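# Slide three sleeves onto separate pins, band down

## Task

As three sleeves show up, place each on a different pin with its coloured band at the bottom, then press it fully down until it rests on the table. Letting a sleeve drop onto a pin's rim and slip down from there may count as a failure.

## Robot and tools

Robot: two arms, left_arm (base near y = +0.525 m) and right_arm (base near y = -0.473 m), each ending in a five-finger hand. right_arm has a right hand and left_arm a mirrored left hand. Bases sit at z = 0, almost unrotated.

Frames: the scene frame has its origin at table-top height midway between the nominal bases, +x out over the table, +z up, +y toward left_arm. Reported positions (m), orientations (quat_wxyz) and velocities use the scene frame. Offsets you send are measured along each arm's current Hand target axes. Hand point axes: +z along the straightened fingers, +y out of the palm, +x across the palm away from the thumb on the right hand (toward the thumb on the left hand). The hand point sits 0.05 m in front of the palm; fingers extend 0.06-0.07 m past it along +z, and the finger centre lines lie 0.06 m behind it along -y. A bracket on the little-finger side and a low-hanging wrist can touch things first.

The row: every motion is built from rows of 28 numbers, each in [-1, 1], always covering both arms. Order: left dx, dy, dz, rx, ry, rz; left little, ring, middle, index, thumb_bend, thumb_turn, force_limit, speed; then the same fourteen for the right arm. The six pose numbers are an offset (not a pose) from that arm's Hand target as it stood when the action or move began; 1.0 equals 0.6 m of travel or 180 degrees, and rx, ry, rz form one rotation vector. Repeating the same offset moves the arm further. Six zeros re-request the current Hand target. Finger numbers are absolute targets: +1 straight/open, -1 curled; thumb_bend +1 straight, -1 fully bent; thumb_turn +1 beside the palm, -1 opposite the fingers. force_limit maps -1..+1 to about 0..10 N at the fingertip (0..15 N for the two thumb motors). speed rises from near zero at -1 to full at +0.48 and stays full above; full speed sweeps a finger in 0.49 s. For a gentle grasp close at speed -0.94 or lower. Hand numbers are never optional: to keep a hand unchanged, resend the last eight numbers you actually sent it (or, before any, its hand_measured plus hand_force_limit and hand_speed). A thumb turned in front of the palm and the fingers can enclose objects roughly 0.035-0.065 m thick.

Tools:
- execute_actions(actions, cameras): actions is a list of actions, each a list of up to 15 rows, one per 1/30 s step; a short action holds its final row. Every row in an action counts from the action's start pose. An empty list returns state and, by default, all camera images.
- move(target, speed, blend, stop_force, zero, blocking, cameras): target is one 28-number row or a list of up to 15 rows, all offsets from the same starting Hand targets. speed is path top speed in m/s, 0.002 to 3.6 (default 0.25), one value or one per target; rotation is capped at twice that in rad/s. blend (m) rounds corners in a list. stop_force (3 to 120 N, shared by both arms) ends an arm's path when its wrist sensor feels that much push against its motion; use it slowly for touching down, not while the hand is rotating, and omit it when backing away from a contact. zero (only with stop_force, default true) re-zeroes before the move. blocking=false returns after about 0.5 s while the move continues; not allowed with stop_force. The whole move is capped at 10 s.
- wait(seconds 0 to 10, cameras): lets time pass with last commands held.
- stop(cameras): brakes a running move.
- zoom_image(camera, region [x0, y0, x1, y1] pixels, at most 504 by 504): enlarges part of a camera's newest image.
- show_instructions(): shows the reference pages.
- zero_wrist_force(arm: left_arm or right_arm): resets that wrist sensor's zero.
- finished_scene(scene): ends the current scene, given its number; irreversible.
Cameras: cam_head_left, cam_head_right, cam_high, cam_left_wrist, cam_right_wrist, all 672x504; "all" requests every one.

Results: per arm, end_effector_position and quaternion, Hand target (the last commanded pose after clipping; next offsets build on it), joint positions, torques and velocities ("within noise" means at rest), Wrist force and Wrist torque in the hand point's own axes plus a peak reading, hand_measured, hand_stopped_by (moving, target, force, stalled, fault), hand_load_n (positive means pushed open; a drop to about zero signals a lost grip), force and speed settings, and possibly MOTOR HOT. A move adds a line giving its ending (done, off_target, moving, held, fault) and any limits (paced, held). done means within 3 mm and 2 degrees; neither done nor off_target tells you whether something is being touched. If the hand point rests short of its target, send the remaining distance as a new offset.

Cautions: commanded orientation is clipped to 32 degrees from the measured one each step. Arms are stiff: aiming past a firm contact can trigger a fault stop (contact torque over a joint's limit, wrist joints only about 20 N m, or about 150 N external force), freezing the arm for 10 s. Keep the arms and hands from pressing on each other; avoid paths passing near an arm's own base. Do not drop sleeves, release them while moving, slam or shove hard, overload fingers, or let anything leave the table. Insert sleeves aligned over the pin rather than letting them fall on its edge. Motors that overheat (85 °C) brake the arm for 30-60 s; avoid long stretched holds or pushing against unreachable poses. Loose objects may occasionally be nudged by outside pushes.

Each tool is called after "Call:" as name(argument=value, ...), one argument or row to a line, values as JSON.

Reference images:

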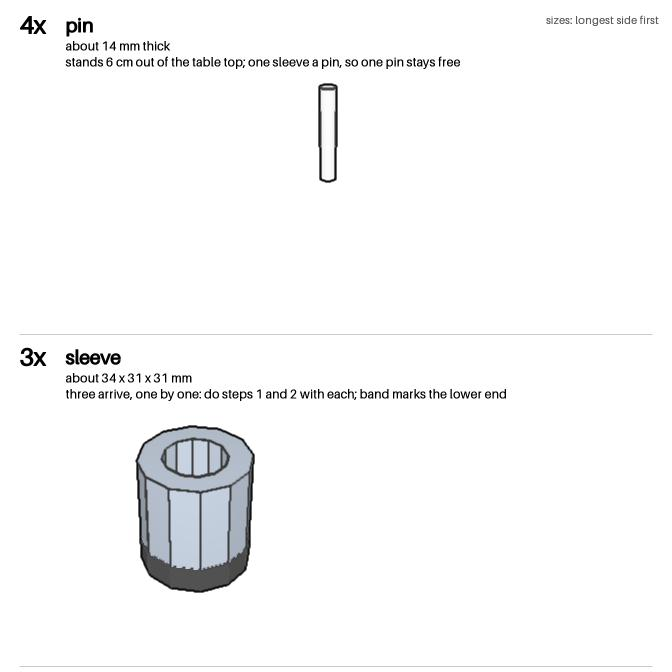

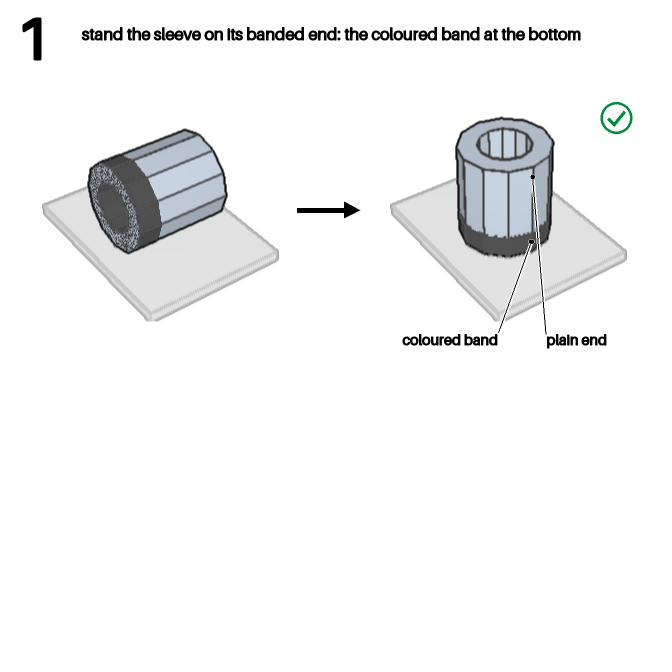

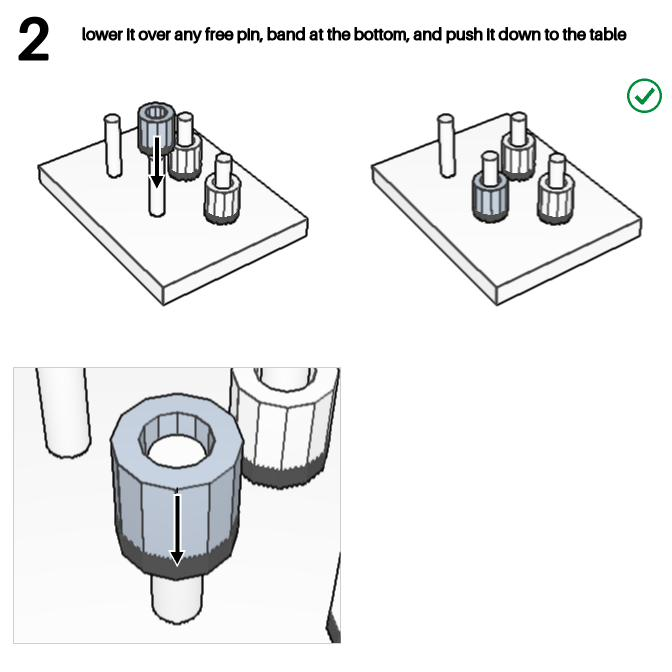

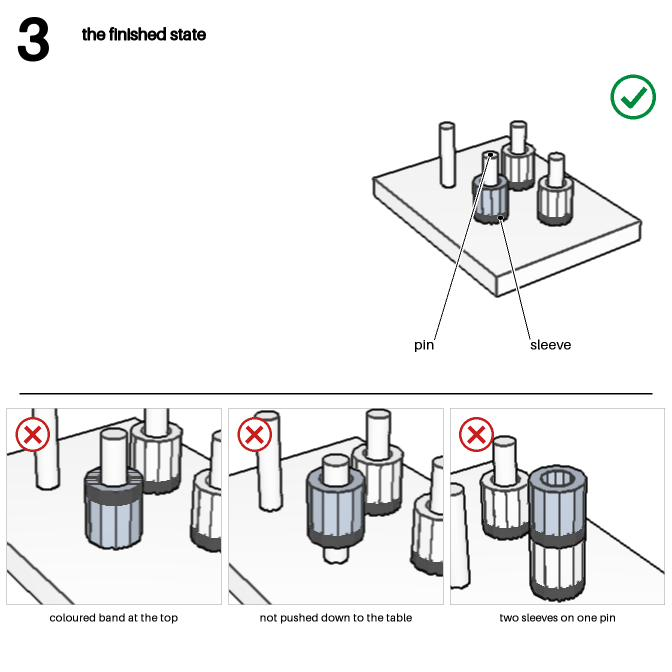

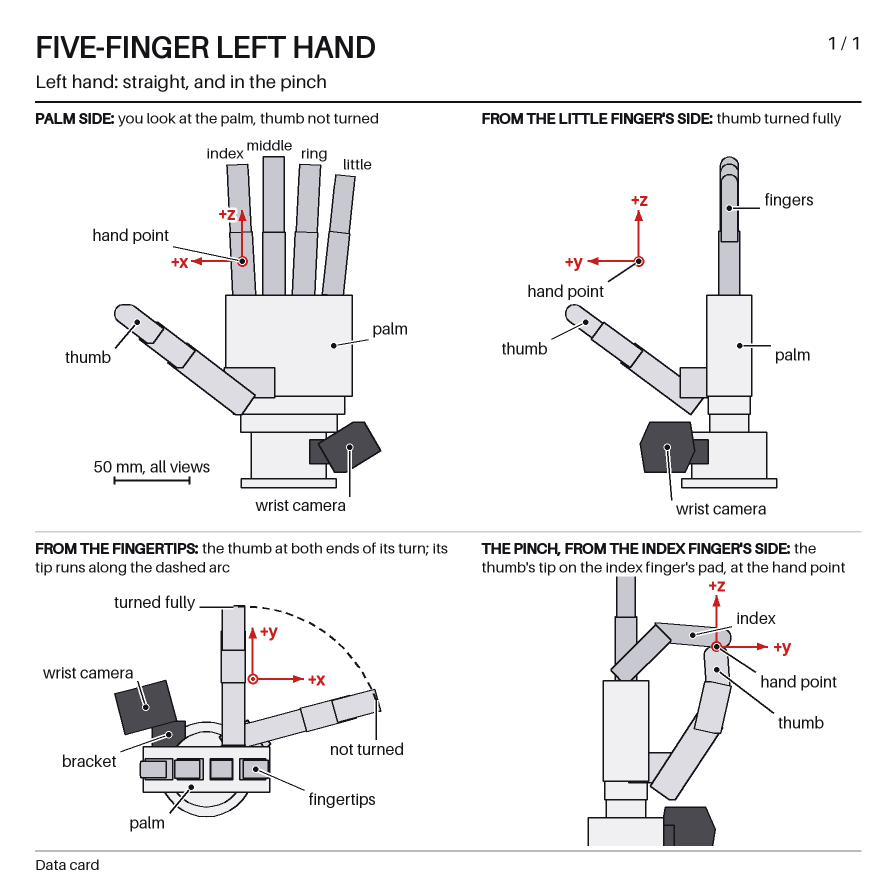

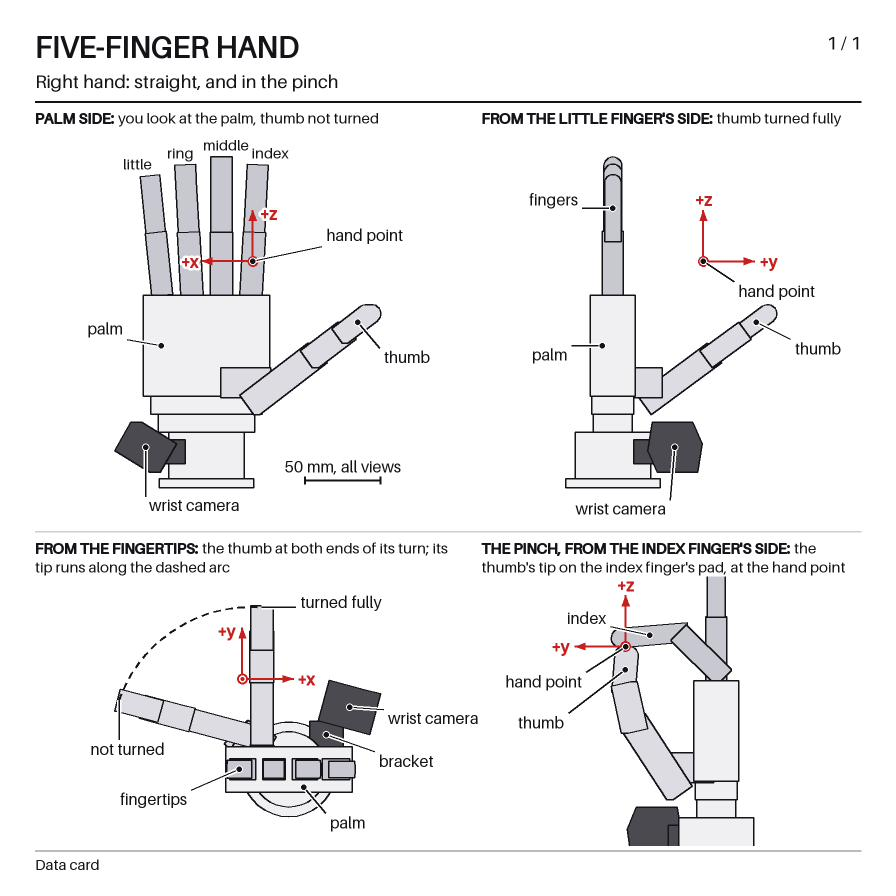

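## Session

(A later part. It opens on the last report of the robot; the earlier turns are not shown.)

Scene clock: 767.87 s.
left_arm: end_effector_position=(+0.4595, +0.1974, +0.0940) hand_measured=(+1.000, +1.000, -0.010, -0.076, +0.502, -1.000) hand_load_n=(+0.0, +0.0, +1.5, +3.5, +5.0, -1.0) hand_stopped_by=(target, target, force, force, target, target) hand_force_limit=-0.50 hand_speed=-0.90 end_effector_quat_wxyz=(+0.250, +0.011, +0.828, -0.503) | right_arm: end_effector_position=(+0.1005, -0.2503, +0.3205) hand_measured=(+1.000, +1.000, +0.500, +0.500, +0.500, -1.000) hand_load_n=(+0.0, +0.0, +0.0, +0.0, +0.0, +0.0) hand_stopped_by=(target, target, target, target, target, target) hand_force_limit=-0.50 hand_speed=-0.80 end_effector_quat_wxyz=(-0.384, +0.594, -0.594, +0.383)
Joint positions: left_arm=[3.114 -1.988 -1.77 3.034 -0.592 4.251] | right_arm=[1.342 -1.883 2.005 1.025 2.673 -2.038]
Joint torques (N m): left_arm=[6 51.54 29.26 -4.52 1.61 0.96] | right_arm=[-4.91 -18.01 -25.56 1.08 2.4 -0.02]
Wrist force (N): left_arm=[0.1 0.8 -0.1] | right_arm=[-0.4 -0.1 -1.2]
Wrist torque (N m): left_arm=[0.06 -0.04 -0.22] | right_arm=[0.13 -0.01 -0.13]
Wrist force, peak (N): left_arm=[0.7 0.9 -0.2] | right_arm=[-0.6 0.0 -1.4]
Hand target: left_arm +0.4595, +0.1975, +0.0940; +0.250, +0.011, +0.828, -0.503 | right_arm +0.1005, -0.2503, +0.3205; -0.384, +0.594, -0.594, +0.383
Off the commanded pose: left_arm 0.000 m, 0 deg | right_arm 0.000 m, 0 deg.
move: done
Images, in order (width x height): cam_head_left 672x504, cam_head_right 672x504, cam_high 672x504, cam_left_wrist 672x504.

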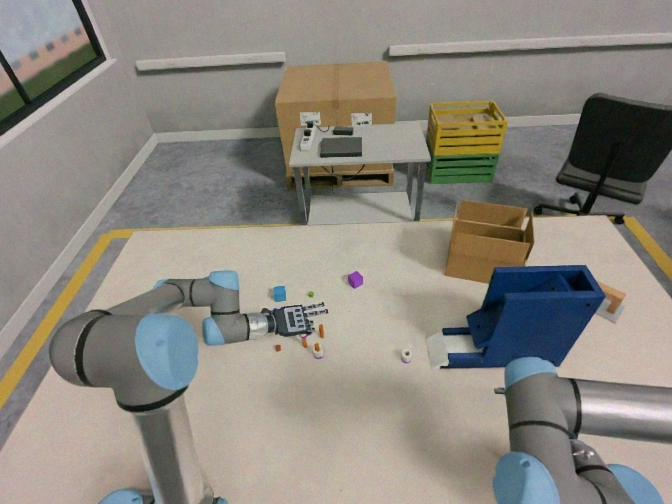

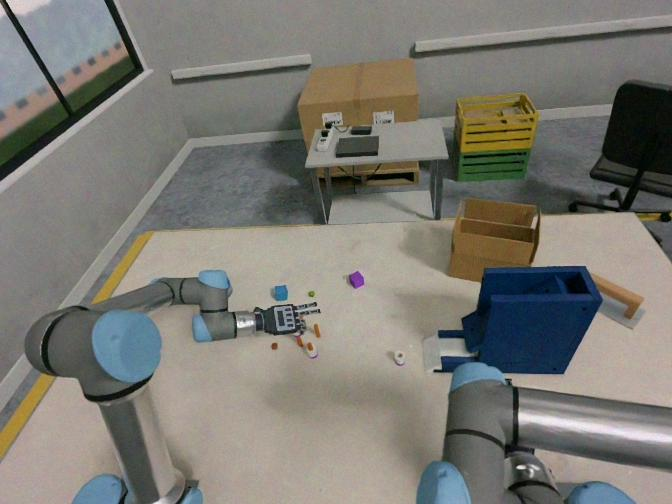

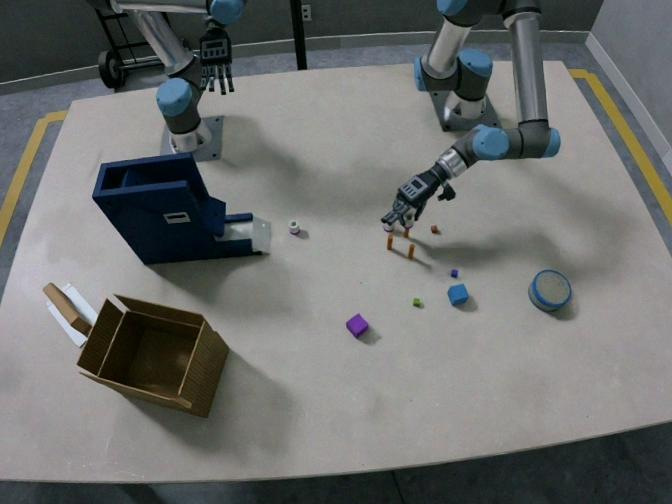

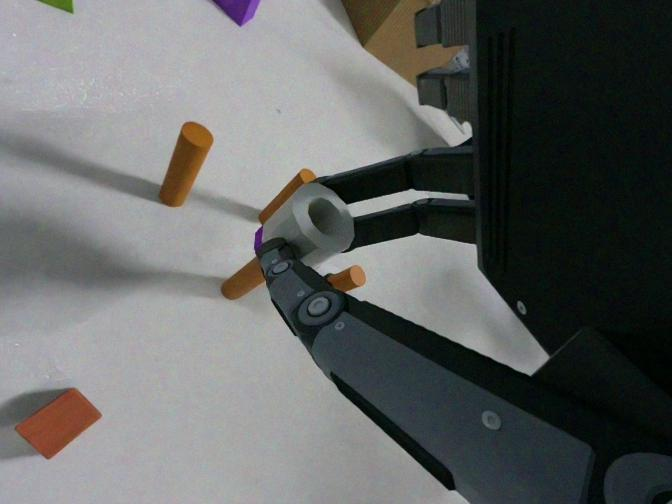

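Call:
zoom_image(
  camera="cam_head_left",
  region=[293, 325, 323, 355],
)

Call:
zoom_image(
  camera="cam_head_right",
  region=[285, 325, 315, 355],
)

Scaled by 16.800 from the camera's 672x504 image, which has a finer 960x720 frame.

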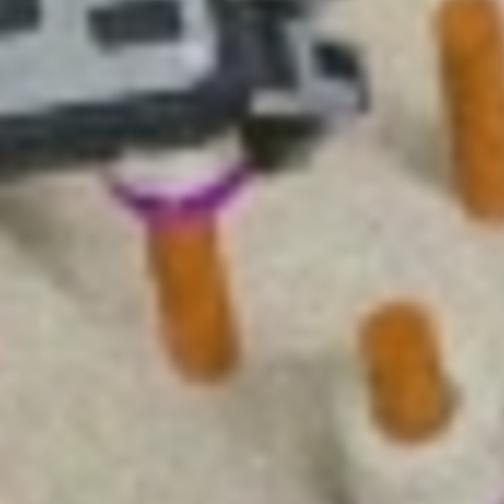

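Scaled by 16.800 from the camera's 672x504 image, which has a finer 960x720 frame.

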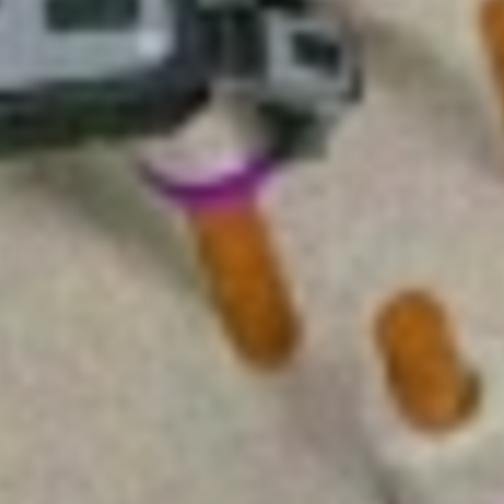

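Call:
move(
  target=[
    [0.00564,0.00536,-0.00041,0,0,0,1,1,-0.2,-0.2,0.5,-1,-0.5,-0.9,0,0,0,0,0,0,1,1,0.5,0.5,0.5,-1,-0.5,-0.8],
  ],
  speed=0.03,
  stop_force=3,
  cameras=["cam_left_wrist","cam_high","cam_head_left","cam_head_right"],
)

Call:
zoom_image(
  camera="cam_high",
  region=[396, 210, 416, 240],
)

Call:
zoom_image(
  camera="cam_left_wrist",
  region=[200, 170, 370, 310],
)

Call:
zoom_image(
  camera="cam_head_left",
  region=[293, 325, 323, 355],
)

Call:
zoom_image(
  camera="cam_head_right",
  region=[285, 325, 315, 355],
)

Scene clock: 784.50 s.
left_arm: end_effector_position=(+0.4573, +0.1985, +0.0900) hand_measured=(+1.000, +1.000, -0.010, -0.076, +0.502, -1.000) hand_load_n=(+0.0, +0.0, +2.0, +3.5, +5.5, -1.0) hand_stopped_by=(target, target, force, force, target, target) hand_force_limit=-0.50 hand_speed=-0.90 end_effector_quat_wxyz=(+0.250, +0.011, +0.828, -0.503) | right_arm: end_effector_position=(+0.1005, -0.2503, +0.3205) hand_measured=(+1.000, +1.000, +0.500, +0.500, +0.500, -1.000) hand_load_n=(+0.0, +0.0, +0.0, +0.0, +0.0, +0.0) hand_stopped_by=(target, target, target, target, target, target) hand_force_limit=-0.50 hand_speed=-0.80 end_effector_quat_wxyz=(-0.384, +0.594, -0.594, +0.383)
Joint positions: left_arm=[3.116 -1.99 -1.781 3.044 -0.59 4.254] | right_arm=[1.342 -1.883 2.005 1.025 2.673 -2.038]
Joint torques (N m): left_arm=[-0.45 47.96 28.58 -4.48 0.7 -1.06] | right_arm=[-4.51 -18.25 -24.37 1.13 2.54 -0.23]
Wrist force (N): left_arm=[0.3 0.5 -0.2] | right_arm=[-0.4 -0.1 -0.9]
Wrist torque (N m): left_arm=[0.03 -0.07 -0.20] | right_arm=[0.11 -0.02 -0.13]
Wrist force, peak (N): left_arm=[0.2 1.1 -0.1] | right_arm=[-0.6 0.0 -1.4]
Hand target: left_arm +0.4573, +0.1985, +0.0900; +0.250, +0.011, +0.828, -0.503 | right_arm +0.1005, -0.2503, +0.3205; -0.384, +0.594, -0.594, +0.383
Off the commanded pose: left_arm 0.000 m, 0 deg | right_arm 0.000 m, 0 deg.
move: done
Images, in order (width x height): cam_head_left 672x504, cam_head_right 672x504, cam_high 672x504, cam_left_wrist 672x504.

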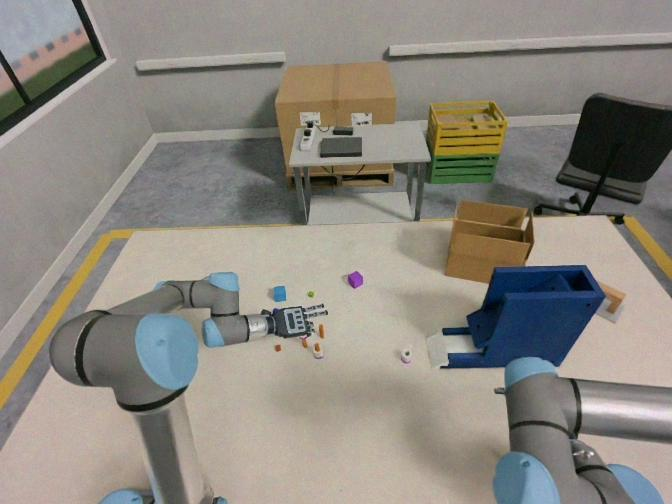

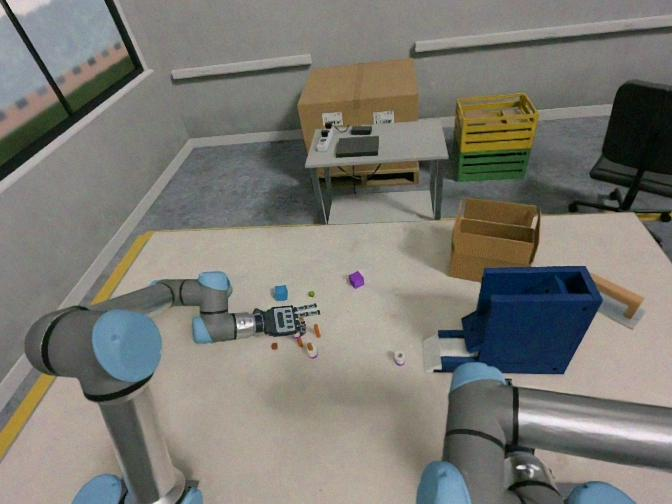

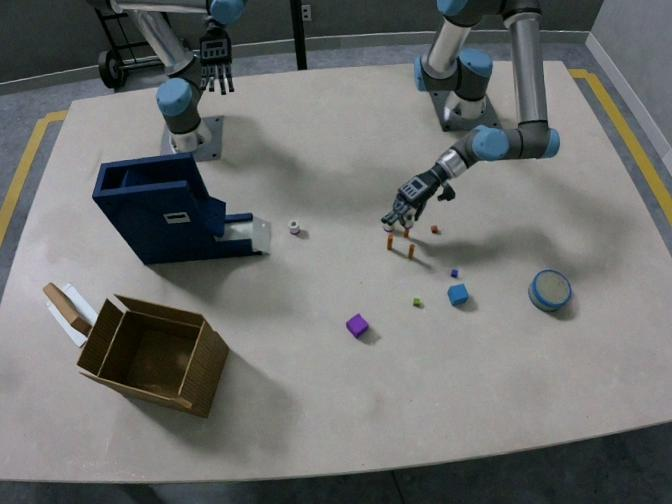

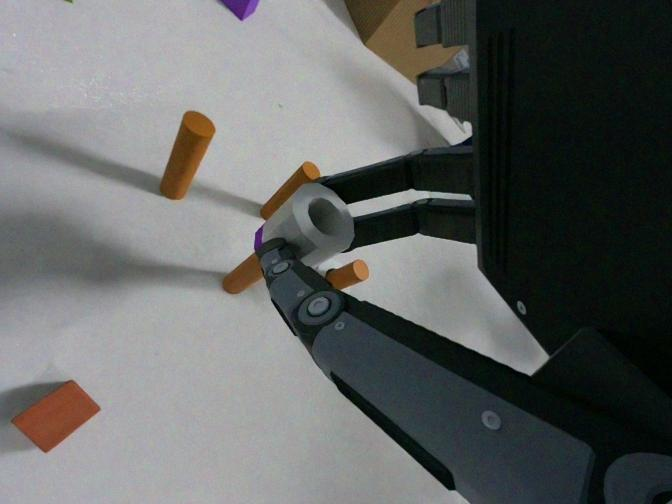

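Scaled by 16.800 from the camera's 672x504 image, which has a finer 960x720 frame.

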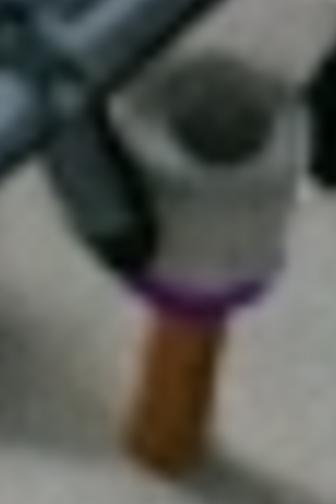

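Scaled by 2.965 from the camera's 672x504 image, which has a finer 960x720 frame.

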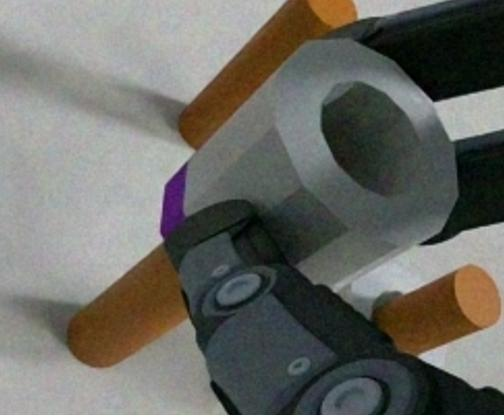

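Scaled by 16.800 from the camera's 672x504 image, which has a finer 960x720 frame.

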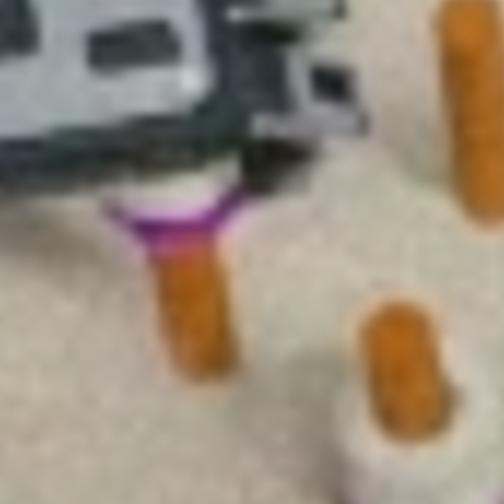

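Scaled by 16.800 from the camera's 672x504 image, which has a finer 960x720 frame.

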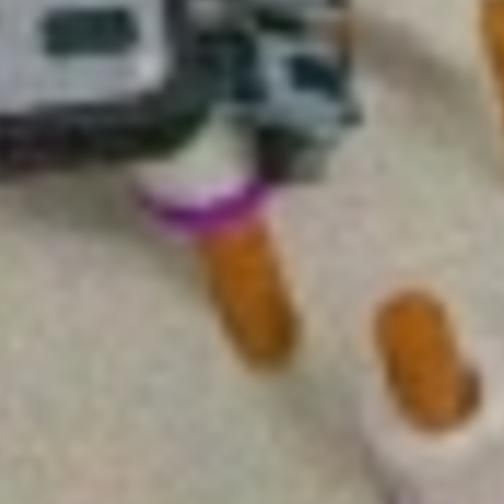

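Call:
move(
  target=[
    [0.00704,0.0138,0.00614,0,0,0,1,1,-0.2,-0.2,0.5,-1,-0.5,-0.9,0,0,0,0,0,0,1,1,0.5,0.5,0.5,-1,-0.5,-0.8],
  ],
  speed=0.01,
  stop_force=3,
  cameras=["cam_left_wrist"],
)

Scene clock: 793.63 s.
left_arm: end_effector_position=(+0.4574, +0.1985, +0.0888) hand_measured=(+1.000, +1.000, -0.010, -0.076, +0.502, -1.000) hand_load_n=(+0.0, +0.0, +2.0, +3.0, +5.0, -1.0) hand_stopped_by=(target, target, force, force, target, target) hand_force_limit=-0.50 hand_speed=-0.90 end_effector_quat_wxyz=(+0.250, +0.011, +0.828, -0.503) | right_arm: end_effector_position=(+0.1005, -0.2503, +0.3205) hand_measured=(+1.000, +1.000, +0.500, +0.500, +0.500, -1.000) hand_load_n=(+0.0, +0.0, +0.0, +0.0, +0.0, +0.0) hand_stopped_by=(target, target, target, target, target, target) hand_force_limit=-0.50 hand_speed=-0.80 end_effector_quat_wxyz=(-0.384, +0.594, -0.594, +0.383)
Joint positions: left_arm=[3.116 -1.991 -1.782 3.047 -0.59 4.254] | right_arm=[1.342 -1.883 2.005 1.025 2.673 -2.038]
Joint torques (N m): left_arm=[-10.78 53.75 29.37 -4.59 -0.73 -0.5] | right_arm=[-5.14 -17.68 -25.28 1.24 2.6 -0.29]
Wrist force (N): left_arm=[0.1 0.7 -0.2] | right_arm=[-0.5 -0.1 -1.0]
Wrist torque (N m): left_arm=[0.05 -0.05 -0.21] | right_arm=[0.12 0.00 -0.14]
Wrist force, peak (N): left_arm=[-0.1 -4.0 -1.4] | right_arm=[-0.4 0.0 -1.5]
Hand target: left_arm +0.4574, +0.1985, +0.0888; +0.250, +0.011, +0.828, -0.503 (not the last commanded pose) | right_arm +0.1005, -0.2503, +0.3205; -0.384, +0.594, -0.594, +0.383
Off the commanded pose: left_arm 0.009 m, 0 deg | right_arm 0.000 m, 0 deg.
move: contact (left_arm)
Images, in order (width x height): cam_left_wrist 672x504.

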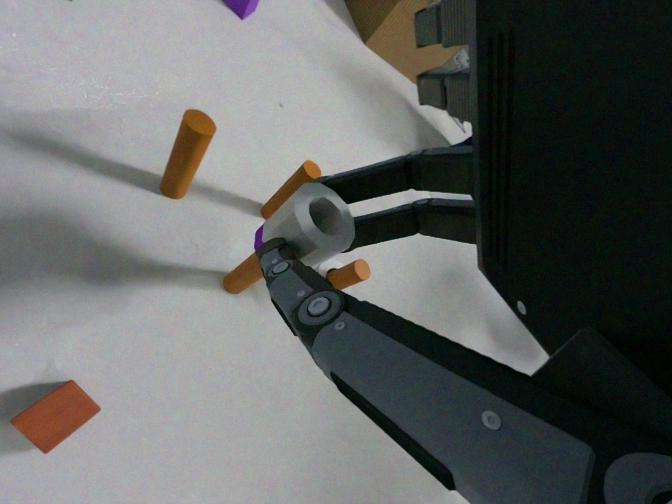

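Call:
move(
  target=[
    [-0.002,-0.00153,-0.00332,0,0,0,1,1,-0.2,-0.2,0.5,-1,-0.5,-0.9,0,0,0,0,0,0,1,1,0.5,0.5,0.5,-1,-0.5,-0.8],
    [0.0042,0.01061,0.00208,0,0,0,1,1,-0.2,-0.2,0.5,-1,-0.5,-0.9,0,0,0,0,0,0,1,1,0.5,0.5,0.5,-1,-0.5,-0.8],
  ],
  speed=[0.02,0.01],
  stop_force=3,
  cameras=[],
)

Scene clock: 802.70 s.
left_arm: end_effector_position=(+0.4574, +0.2000, +0.0820) hand_measured=(+1.000, +1.000, -0.010, -0.076, +0.502, -1.000) hand_load_n=(+0.0, +0.0, +2.0, +3.5, +5.0, -0.5) hand_stopped_by=(target, target, force, force, target, target) hand_force_limit=-0.50 hand_speed=-0.90 end_effector_quat_wxyz=(+0.250, +0.011, +0.828, -0.503) | right_arm: end_effector_position=(+0.1005, -0.2503, +0.3205) hand_measured=(+1.000, +1.000, +0.500, +0.500, +0.500, -1.000) hand_load_n=(+0.0, +0.0, +0.0, +0.0, +0.0, +0.0) hand_stopped_by=(target, target, target, target, target, target) hand_force_limit=-0.50 hand_speed=-0.80 end_effector_quat_wxyz=(-0.384, +0.594, -0.594, +0.383)
Joint positions: left_arm=[3.12 -2.001 -1.79 3.06 -0.587 4.258] | right_arm=[1.342 -1.883 2.005 1.025 2.673 -2.038]
Joint torques (N m): left_arm=[-11.57 54.15 28.54 -4.64 -0.77 -0.23] | right_arm=[-5.19 -18.14 -25.18 1.11 2.69 -0.59]
Wrist force (N): left_arm=[0.1 0.6 -0.2] | right_arm=[-0.4 0.1 -1.2]
Wrist torque (N m): left_arm=[0.04 -0.03 -0.22] | right_arm=[0.16 -0.01 -0.12]
Wrist force, peak (N): left_arm=[0.3 1.0 -0.3] | right_arm=[-0.6 0.1 -1.4]
Hand target: left_arm +0.4574, +0.2000, +0.0820; +0.250, +0.011, +0.828, -0.503 | right_arm +0.1005, -0.2503, +0.3205; -0.384, +0.594, -0.594, +0.383
Off the commanded pose: left_arm 0.000 m, 0 deg | right_arm 0.000 m, 0 deg.
move: done
No camera images: "cameras" was empty.

Call:
move(
  target=[
    [0.03917,0.07785,0.03343,0,0,0,1,1,-0.2,-0.2,0.5,-1,-0.5,-0.9,0,0,0,0,0,0,1,1,0.5,0.5,0.5,-1,-0.5,-0.8],
    [0.04269,0.08474,0.0365,0,0,0,1,1,-0.2,-0.2,0.5,-1,-0.5,-0.9,0,0,0,0,0,0,1,1,0.5,0.5,0.5,-1,-0.5,-0.8],
  ],
  speed=[0.025,0.01],
  stop_force=4,
  cameras=["cam_left_wrist"],
)

Call:
zoom_image(
  camera="cam_left_wrist",
  region=[220, 140, 420, 290],
)

Scene clock: 808.93 s.
left_arm: end_effector_position=(+0.4576, +0.2008, +0.0344) hand_measured=(+1.000, +1.000, -0.010, -0.076, +0.502, -1.000) hand_load_n=(+0.0, +0.0, +1.5, +3.0, +5.5, -1.0) hand_stopped_by=(target, target, force, force, target, target) hand_force_limit=-0.50 hand_speed=-0.90 end_effector_quat_wxyz=(+0.250, +0.011, +0.828, -0.502) | right_arm: end_effector_position=(+0.1005, -0.2503, +0.3205) hand_measured=(+1.000, +1.000, +0.500, +0.500, +0.500, -1.000) hand_load_n=(+0.0, +0.0, +0.5, +0.0, +0.0, +0.0) hand_stopped_by=(target, target, target, target, target, target) hand_force_limit=-0.50 hand_speed=-0.80 end_effector_quat_wxyz=(-0.384, +0.594, -0.594, +0.383)
Joint positions: left_arm=[3.122 -2.076 -1.826 3.17 -0.586 4.26] | right_arm=[1.342 -1.883 2.005 1.025 2.673 -2.038]
Joint torques (N m): left_arm=[-13.09 41.44 23.32 -0.7 2.86 -1.1] | right_arm=[-5.23 -18.52 -24.46 1.06 2.55 -0.81]
Wrist force (N): left_arm=[-5.4 4.4 0.0] | right_arm=[-0.5 -0.2 -1.3]
Wrist torque (N m): left_arm=[0.19 -0.15 -0.43] | right_arm=[0.11 0.02 -0.14]
Wrist force, peak (N): left_arm=[-10.1 1.0 -2.9] | right_arm=[-0.6 0.0 -1.3]
Hand target: left_arm +0.4576, +0.2007, +0.0344; +0.250, +0.011, +0.828, -0.503 (not the last commanded pose) | right_arm +0.1005, -0.2503, +0.3205; -0.384, +0.594, -0.594, +0.383
Off the commanded pose: left_arm 0.013 m, 0 deg | right_arm 0.000 m, 0 deg.
move: contact (left_arm); path passed 0 of 2 targets
Images, in order (width x height): cam_left_wrist 672x504.

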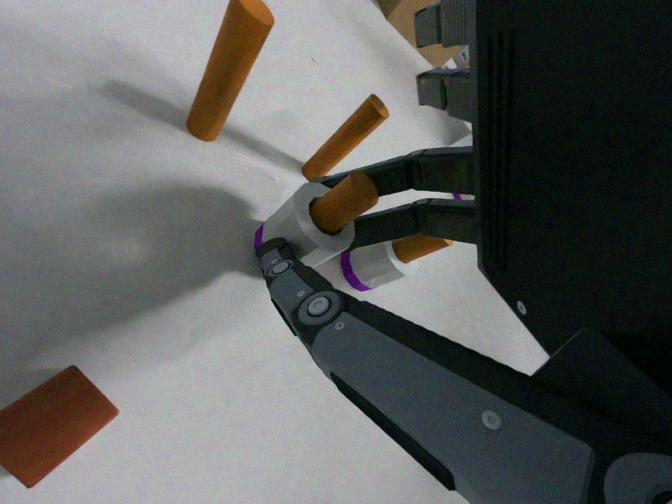

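Scaled by 2.520 from the camera's 672x504 image, which has a finer 960x720 frame.

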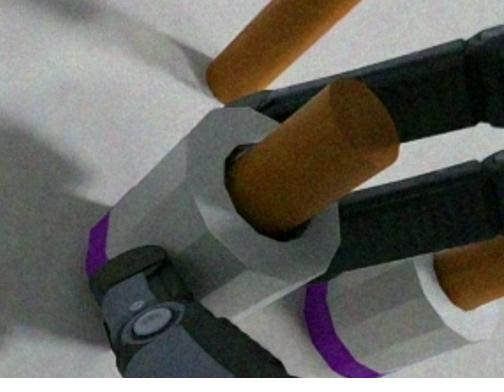

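Call:
move(
  target=[
    [-0.0028,-0.00552,-0.00246,0,0,0,1,1,-0.2,-0.2,0.5,-1,-0.5,-0.9,0,0,0,0,0,0,1,1,0.5,0.5,0.5,-1,-0.5,-0.8],
    [-0.00539,-0.00719,0.00424,-0.04696,-0.09199,-0.04096,1,1,-0.2,-0.2,0.5,-1,-0.5,-0.9,0,0,0,0,0,0,1,1,0.5,0.5,0.5,-1,-0.5,-0.8],
  ],
  speed=[0.03,0.06],
  cameras=["cam_left_wrist"],
)

Call:
zoom_image(
  camera="cam_left_wrist",
  region=[220, 140, 420, 290],
)

Scene clock: 835.37 s.
left_arm: end_effector_position=(+0.4601, +0.1971, +0.0384) hand_measured=(+1.000, +1.000, -0.010, -0.076, +0.500, -1.000) hand_load_n=(+0.0, -0.5, +8.0, +2.0, +1.5, +0.0) hand_stopped_by=(target, target, force, force, target, target) hand_force_limit=-0.50 hand_speed=-0.90 end_effector_quat_wxyz=(+0.334, -0.132, +0.817, -0.452) | right_arm: end_effector_position=(+0.1005, -0.2503, +0.3205) hand_measured=(+1.000, +1.000, +0.500, +0.500, +0.500, -1.000) hand_load_n=(+0.0, +0.0, +0.0, +0.0, +0.0, +0.0) hand_stopped_by=(target, target, target, target, target, target) hand_force_limit=-0.50 hand_speed=-0.80 end_effector_quat_wxyz=(-0.384, +0.594, -0.594, +0.383)
Joint positions: left_arm=[2.999 -1.938 -1.986 3.464 -0.981 3.886] | right_arm=[1.342 -1.883 2.005 1.025 2.673 -2.038]
Joint torques (N m): left_arm=[13.48 34.71 26.32 -3.4 1.24 1.07] | right_arm=[-4.65 -17.79 -24.92 1.22 2.65 -1.14]
Wrist force (N): left_arm=[1.1 -1.0 5.1] | right_arm=[-0.4 0.0 -1.2]
Wrist torque (N m): left_arm=[0.10 0.00 -0.07] | right_arm=[0.14 -0.01 -0.12]
Wrist force, peak (N): left_arm=[-5.9 4.6 -0.6] | right_arm=[-0.7 -0.2 -1.5]
Hand target: left_arm +0.4602, +0.1972, +0.0384; +0.334, -0.133, +0.817, -0.452 | right_arm +0.1005, -0.2503, +0.3205; -0.384, +0.594, -0.594, +0.383
Off the commanded pose: left_arm 0.000 m, 0 deg | right_arm 0.000 m, 0 deg.
move: done
Images, in order (width x height): cam_left_wrist 672x504.

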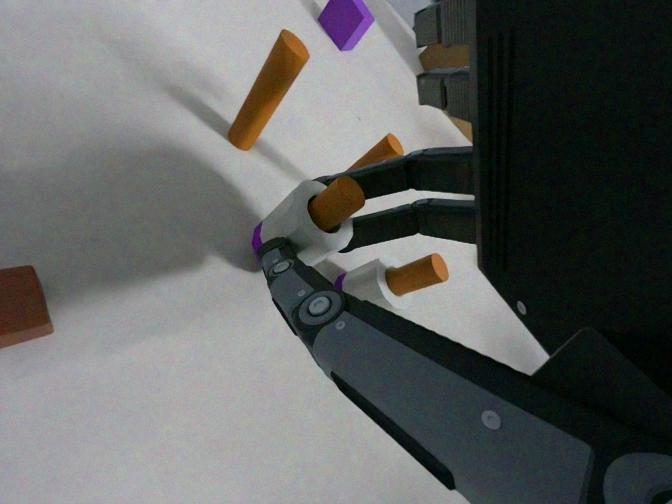

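Scaled by 2.520 from the camera's 672x504 image, which has a finer 960x720 frame.

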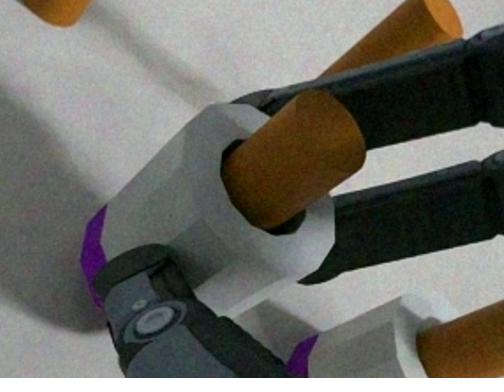

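Call:
move(
  target=[
    [0.01216,0.02352,0.01189,0,0,0,1,1,-0.2,-0.2,0.5,-1,-0.5,-0.9,0,0,0,0,0,0,1,1,0.5,0.5,0.5,-1,-0.5,-0.8],
  ],
  speed=0.015,
  stop_force=5,
  cameras=["cam_left_wrist","cam_high"],
)

Call:
zoom_image(
  camera="cam_left_wrist",
  region=[220, 140, 420, 290],
)

Scene clock: 843.53 s.
left_arm: end_effector_position=(+0.4608, +0.1966, +0.0210) hand_measured=(+1.000, +1.000, -0.010, -0.076, +0.500, -1.000) hand_load_n=(+0.0, +0.0, +5.0, +0.5, +3.0, +0.0) hand_stopped_by=(target, target, force, force, target, target) hand_force_limit=-0.50 hand_speed=-0.90 end_effector_quat_wxyz=(+0.334, -0.133, +0.817, -0.452) | right_arm: end_effector_position=(+0.1005, -0.2503, +0.3205) hand_measured=(+1.000, +1.000, +0.500, +0.500, +0.500, -1.000) hand_load_n=(+0.0, +0.0, +0.0, +0.0, +0.0, +0.0) hand_stopped_by=(target, target, target, target, target, target) hand_force_limit=-0.50 hand_speed=-0.80 end_effector_quat_wxyz=(-0.384, +0.594, -0.594, +0.383)
Joint positions: left_arm=[2.998 -1.972 -1.996 3.508 -0.982 3.885] | right_arm=[1.342 -1.883 2.005 1.025 2.673 -2.038]
Joint torques (N m): left_arm=[-9.73 49.47 25.95 -2.38 -1.09 -0.96] | right_arm=[-4.66 -17.87 -24.45 1.28 2.82 -1.07]
Wrist force (N): left_arm=[0.3 -0.3 0.0] | right_arm=[-0.4 0.1 -0.9]
Wrist torque (N m): left_arm=[0.03 -0.10 -0.09] | right_arm=[0.15 -0.01 -0.12]
Wrist force, peak (N): left_arm=[1.7 -2.4 4.9] | right_arm=[-0.4 0.0 -1.4]
Hand target: left_arm +0.4608, +0.1966, +0.0210; +0.334, -0.133, +0.817, -0.452 | right_arm +0.1005, -0.2503, +0.3205; -0.384, +0.594, -0.594, +0.383
Off the commanded pose: left_arm 0.000 m, 0 deg | right_arm 0.000 m, 0 deg.
move: done
Images, in order (width x height): cam_high 672x504, cam_left_wrist 672x504.

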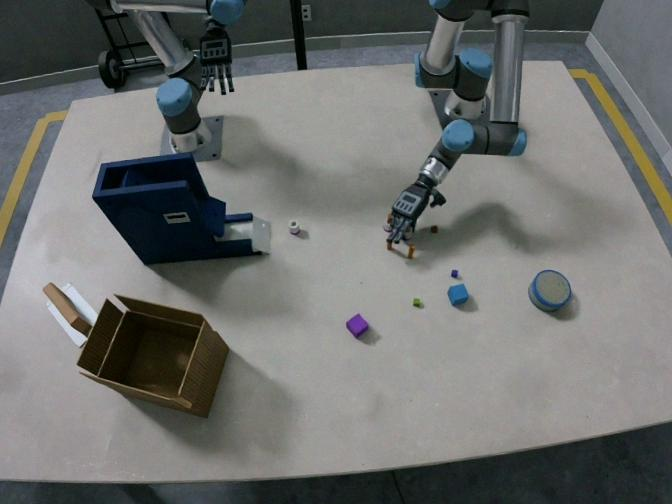

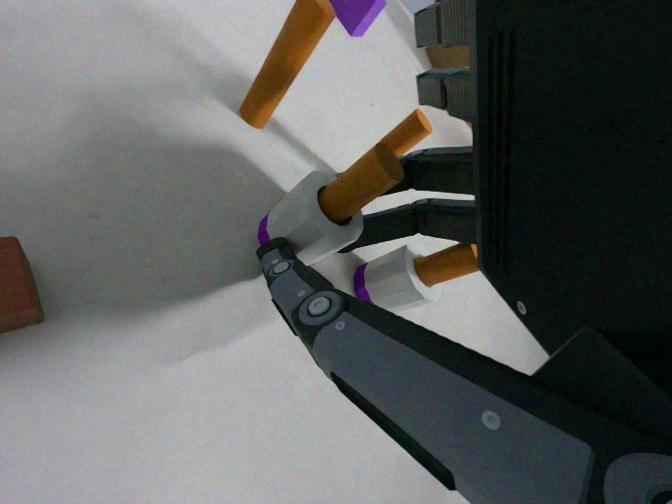

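Scaled by 2.520 from the camera's 672x504 image, which has a finer 960x720 frame.

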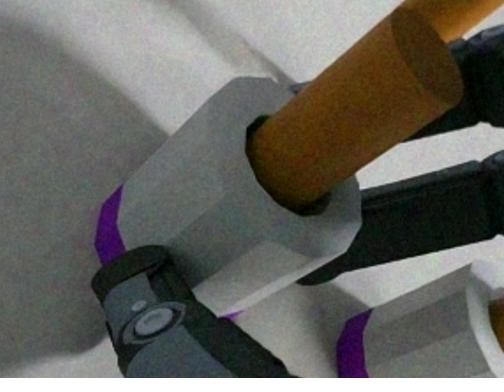

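Call:
move(
  target=[
    [0,0,0,0,0,0,1,1,0.2,0.2,0.5,-1,-0.5,-0.8,0,0,0,0,0,0,1,1,0.5,0.5,0.5,-1,-0.5,-0.8],
  ],
  cameras=["cam_left_wrist"],
)

Call:
zoom_image(
  camera="cam_left_wrist",
  region=[220, 100, 460, 290],
)

Scene clock: 846.27 s.
left_arm: end_effector_position=(+0.4608, +0.1966, +0.0210) hand_measured=(+1.000, +1.000, +0.200, +0.200, +0.500, -1.000) hand_load_n=(+0.0, +0.0, +0.0, +0.0, +0.0, +0.0) hand_stopped_by=(target, target, target, target, target, target) hand_force_limit=-0.50 hand_speed=-0.80 end_effector_quat_wxyz=(+0.334, -0.133, +0.817, -0.452) | right_arm: end_effector_position=(+0.1005, -0.2503, +0.3205) hand_measured=(+1.000, +1.000, +0.500, +0.500, +0.500, -1.000) hand_load_n=(+0.0, +0.0, +0.0, +0.0, +0.0, +0.0) hand_stopped_by=(target, target, target, target, target, target) hand_force_limit=-0.50 hand_speed=-0.80 end_effector_quat_wxyz=(-0.384, +0.594, -0.594, +0.383)
Joint positions: left_arm=[2.998 -1.972 -1.996 3.508 -0.982 3.885] | right_arm=[1.342 -1.883 2.005 1.025 2.673 -2.038]
Joint torques (N m): left_arm=[-3.51 48.18 24 -2.17 0.87 -0.1] | right_arm=[-5 -17.85 -24.39 1.26 2.85 -1.11]
Wrist force (N): left_arm=[0.2 0.7 0.0] | right_arm=[-0.5 0.1 -0.8]
Wrist torque (N m): left_arm=[0.07 -0.10 -0.13] | right_arm=[0.14 0.00 -0.13]
Wrist force, peak (N): left_arm=[-0.6 1.6 -0.2] | right_arm=[-0.4 0.3 -1.3]
Hand target: left_arm +0.4608, +0.1966, +0.0210; +0.334, -0.133, +0.817, -0.452 | right_arm +0.1005, -0.2503, +0.3205; -0.384, +0.594, -0.594, +0.383
Off the commanded pose: left_arm 0.000 m, 0 deg | right_arm 0.000 m, 0 deg.
move: done
Images, in order (width x height): cam_left_wrist 672x504.

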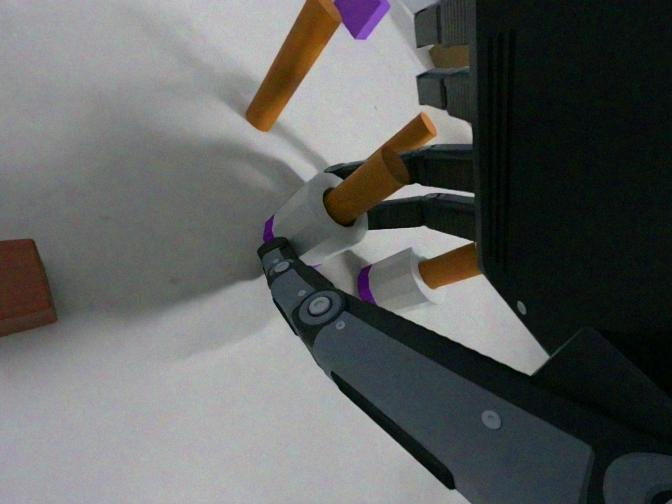

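Scaled by 2.100 from the camera's 672x504 image, which has a finer 960x720 frame.

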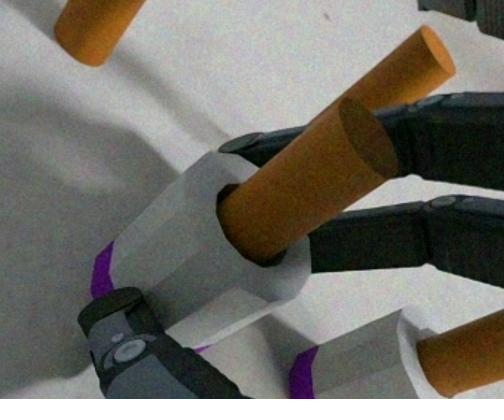

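Call:
move(
  target=[
    [0,0.00273,-0.00612,0,0,0,1,1,0.2,0.2,0.5,-1,-0.5,-0.8,0,0,0,0,0,0,1,1,0.5,0.5,0.5,-1,-0.5,-0.8],
    [-0.0803,-0.15457,-0.07615,0,0,0,1,1,0.2,0.2,0.5,-1,-0.5,-0.8,0,0,0,0,0,0,1,1,0.5,0.5,0.5,-1,-0.5,-0.8],
    [0.28455,-0.46167,0.19543,0.03522,0.06899,0.03072,1,1,0.2,0.2,0.5,-1,-0.5,-0.8,0,0,0,0,0,0,1,1,0.5,0.5,0.5,-1,-0.5,-0.8],
  ],
  speed=[0.04,0.15,0.25],
  blend=[0.001,0.03,0],
  cameras=["cam_left_wrist","cam_high","cam_head_right"],
)

Scene clock: 863.50 s.
left_arm: end_effector_position=(+0.3885, -0.1221, +0.1339) hand_measured=(+1.000, +1.000, +0.200, +0.200, +0.500, -1.000) hand_load_n=(+0.0, +0.0, +0.0, +0.0, +0.0, +0.0) hand_stopped_by=(target, target, target, target, target, target) hand_force_limit=-0.50 hand_speed=-0.80 end_effector_quat_wxyz=(+0.272, -0.025, +0.827, -0.491) | right_arm: end_effector_position=(+0.1005, -0.2503, +0.3205) hand_measured=(+1.000, +1.000, +0.500, +0.500, +0.500, -1.000) hand_load_n=(+0.0, +0.0, +0.0, +0.0, +0.0, +0.0) hand_stopped_by=(target, target, target, target, target, target) hand_force_limit=-0.50 hand_speed=-0.80 end_effector_quat_wxyz=(-0.384, +0.594, -0.594, +0.383)
Joint positions: left_arm=[2.416 -2.15 -1.348 3.101 -1.274 3.739] | right_arm=[1.342 -1.883 2.005 1.025 2.673 -2.038]
Joint torques (N m): left_arm=[-2.49 52.49 34.04 2.73 0.94 0.89] | right_arm=[-4.82 -18.04 -24.33 1.34 2.85 -1.15]
Wrist force (N): left_arm=[0.2 0.2 0.2] | right_arm=[-0.4 -0.1 -1.1]
Wrist torque (N m): left_arm=[-0.01 -0.10 -0.09] | right_arm=[0.12 -0.01 -0.12]
Wrist force, peak (N): left_arm=[0.8 2.2 0.0] | right_arm=[-0.7 0.1 -1.3]
Hand target: left_arm +0.3885, -0.1222, +0.1340; +0.272, -0.025, +0.827, -0.491 | right_arm +0.1005, -0.2503, +0.3205; -0.384, +0.594, -0.594, +0.383
Off the commanded pose: left_arm 0.000 m, 0 deg | right_arm 0.000 m, 0 deg.
move: done
Images, in order (width x height): cam_head_right 672x504, cam_high 672x504, cam_left_wrist 672x504.

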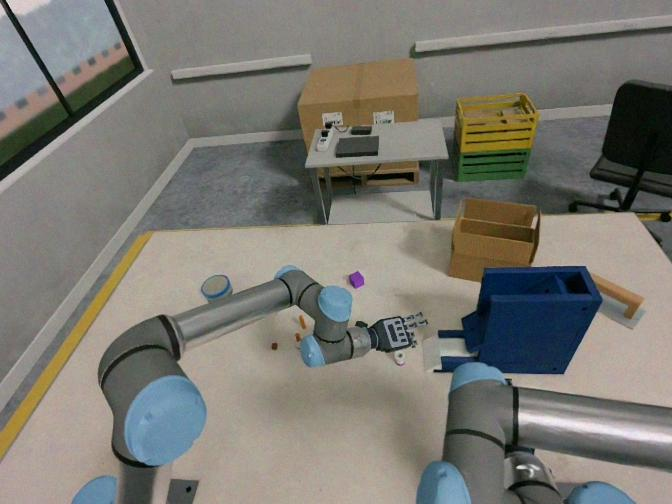

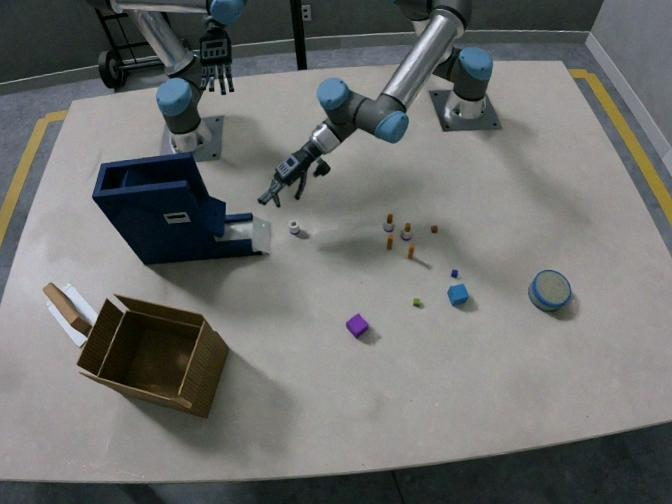

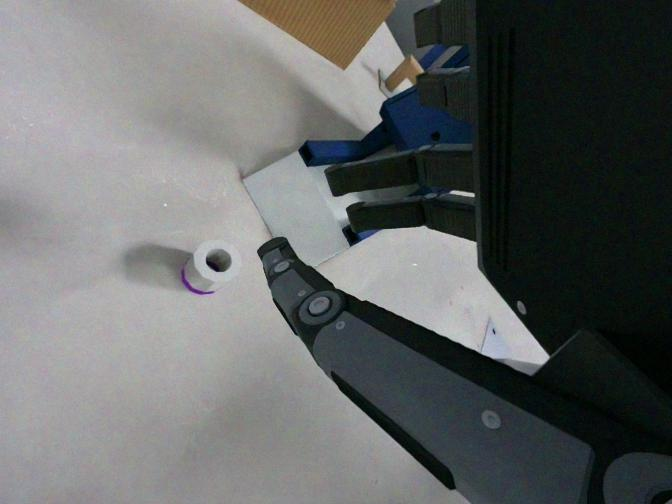

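Call:
move(
  target=[
    [0.02325,0.1076,0.06623,0,0,0,1,1,0.5,0.5,0.5,-1,-0.5,-0.6,0,0,0,0,0,0,1,1,0.5,0.5,0.5,-1,-0.5,-0.8],
  ],
  speed=0.12,
  stop_force=5,
  cameras=["cam_left_wrist"],
)

Call:
zoom_image(
  camera="cam_left_wrist",
  region=[220, 190, 340, 310],
)

Scene clock: 872.67 s.
left_arm: end_effector_position=(+0.4101, -0.1249, +0.0600) hand_measured=(+1.000, +1.000, +0.500, +0.500, +0.500, -1.000) hand_load_n=(+0.0, +0.0, +0.0, +0.0, +0.0, +0.5) hand_stopped_by=(target, target, target, target, target, target) hand_force_limit=-0.50 hand_speed=-0.60 end_effector_quat_wxyz=(+0.272, -0.025, +0.827, -0.491) | right_arm: end_effector_position=(+0.1005, -0.2503, +0.3205) hand_measured=(+1.000, +1.000, +0.500, +0.500, +0.500, -1.000) hand_load_n=(+0.0, +0.0, +0.0, +0.0, +0.0, +0.0) hand_stopped_by=(target, target, target, target, target, target) hand_force_limit=-0.50 hand_speed=-0.80 end_effector_quat_wxyz=(-0.384, +0.594, -0.594, +0.383)
Joint positions: left_arm=[2.437 -2.258 -1.372 3.23 -1.255 3.748] | right_arm=[1.342 -1.883 2.005 1.025 2.673 -2.038]
Joint torques (N m): left_arm=[-13.52 55.5 33.15 2.19 -2 -1.11] | right_arm=[-4.64 -17.42 -23.27 1.31 3.05 -1.18]
Wrist force (N): left_arm=[0.3 0.3 0.4] | right_arm=[-0.2 -0.1 -0.8]
Wrist torque (N m): left_arm=[-0.03 -0.10 -0.09] | right_arm=[0.11 -0.04 -0.12]
Wrist force, peak (N): left_arm=[0.5 1.7 0.8] | right_arm=[-0.5 -0.1 -1.4]
Hand target: left_arm +0.4101, -0.1249, +0.0600; +0.272, -0.025, +0.827, -0.491 | right_arm +0.1005, -0.2503, +0.3205; -0.384, +0.594, -0.594, +0.383
Off the commanded pose: left_arm 0.000 m, 0 deg | right_arm 0.000 m, 0 deg.
move: done
Images, in order (width x height): cam_left_wrist 672x504.

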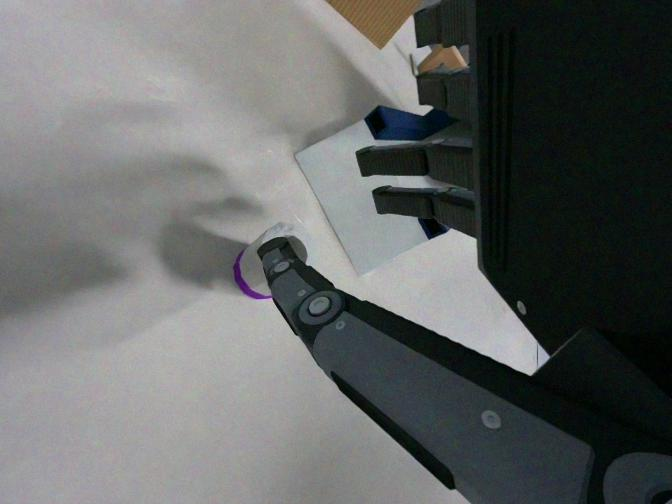

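Scaled by 4.200 from the camera's 672x504 image, which has a finer 960x720 frame.

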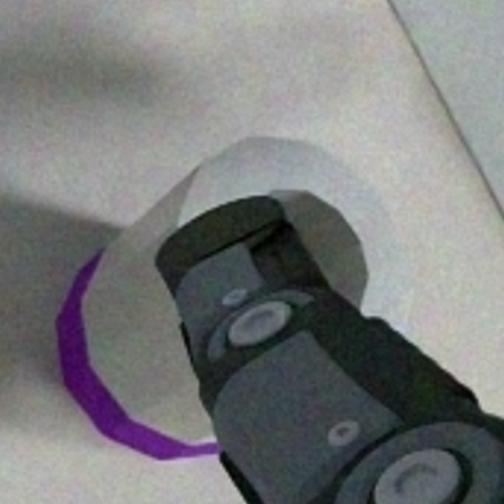

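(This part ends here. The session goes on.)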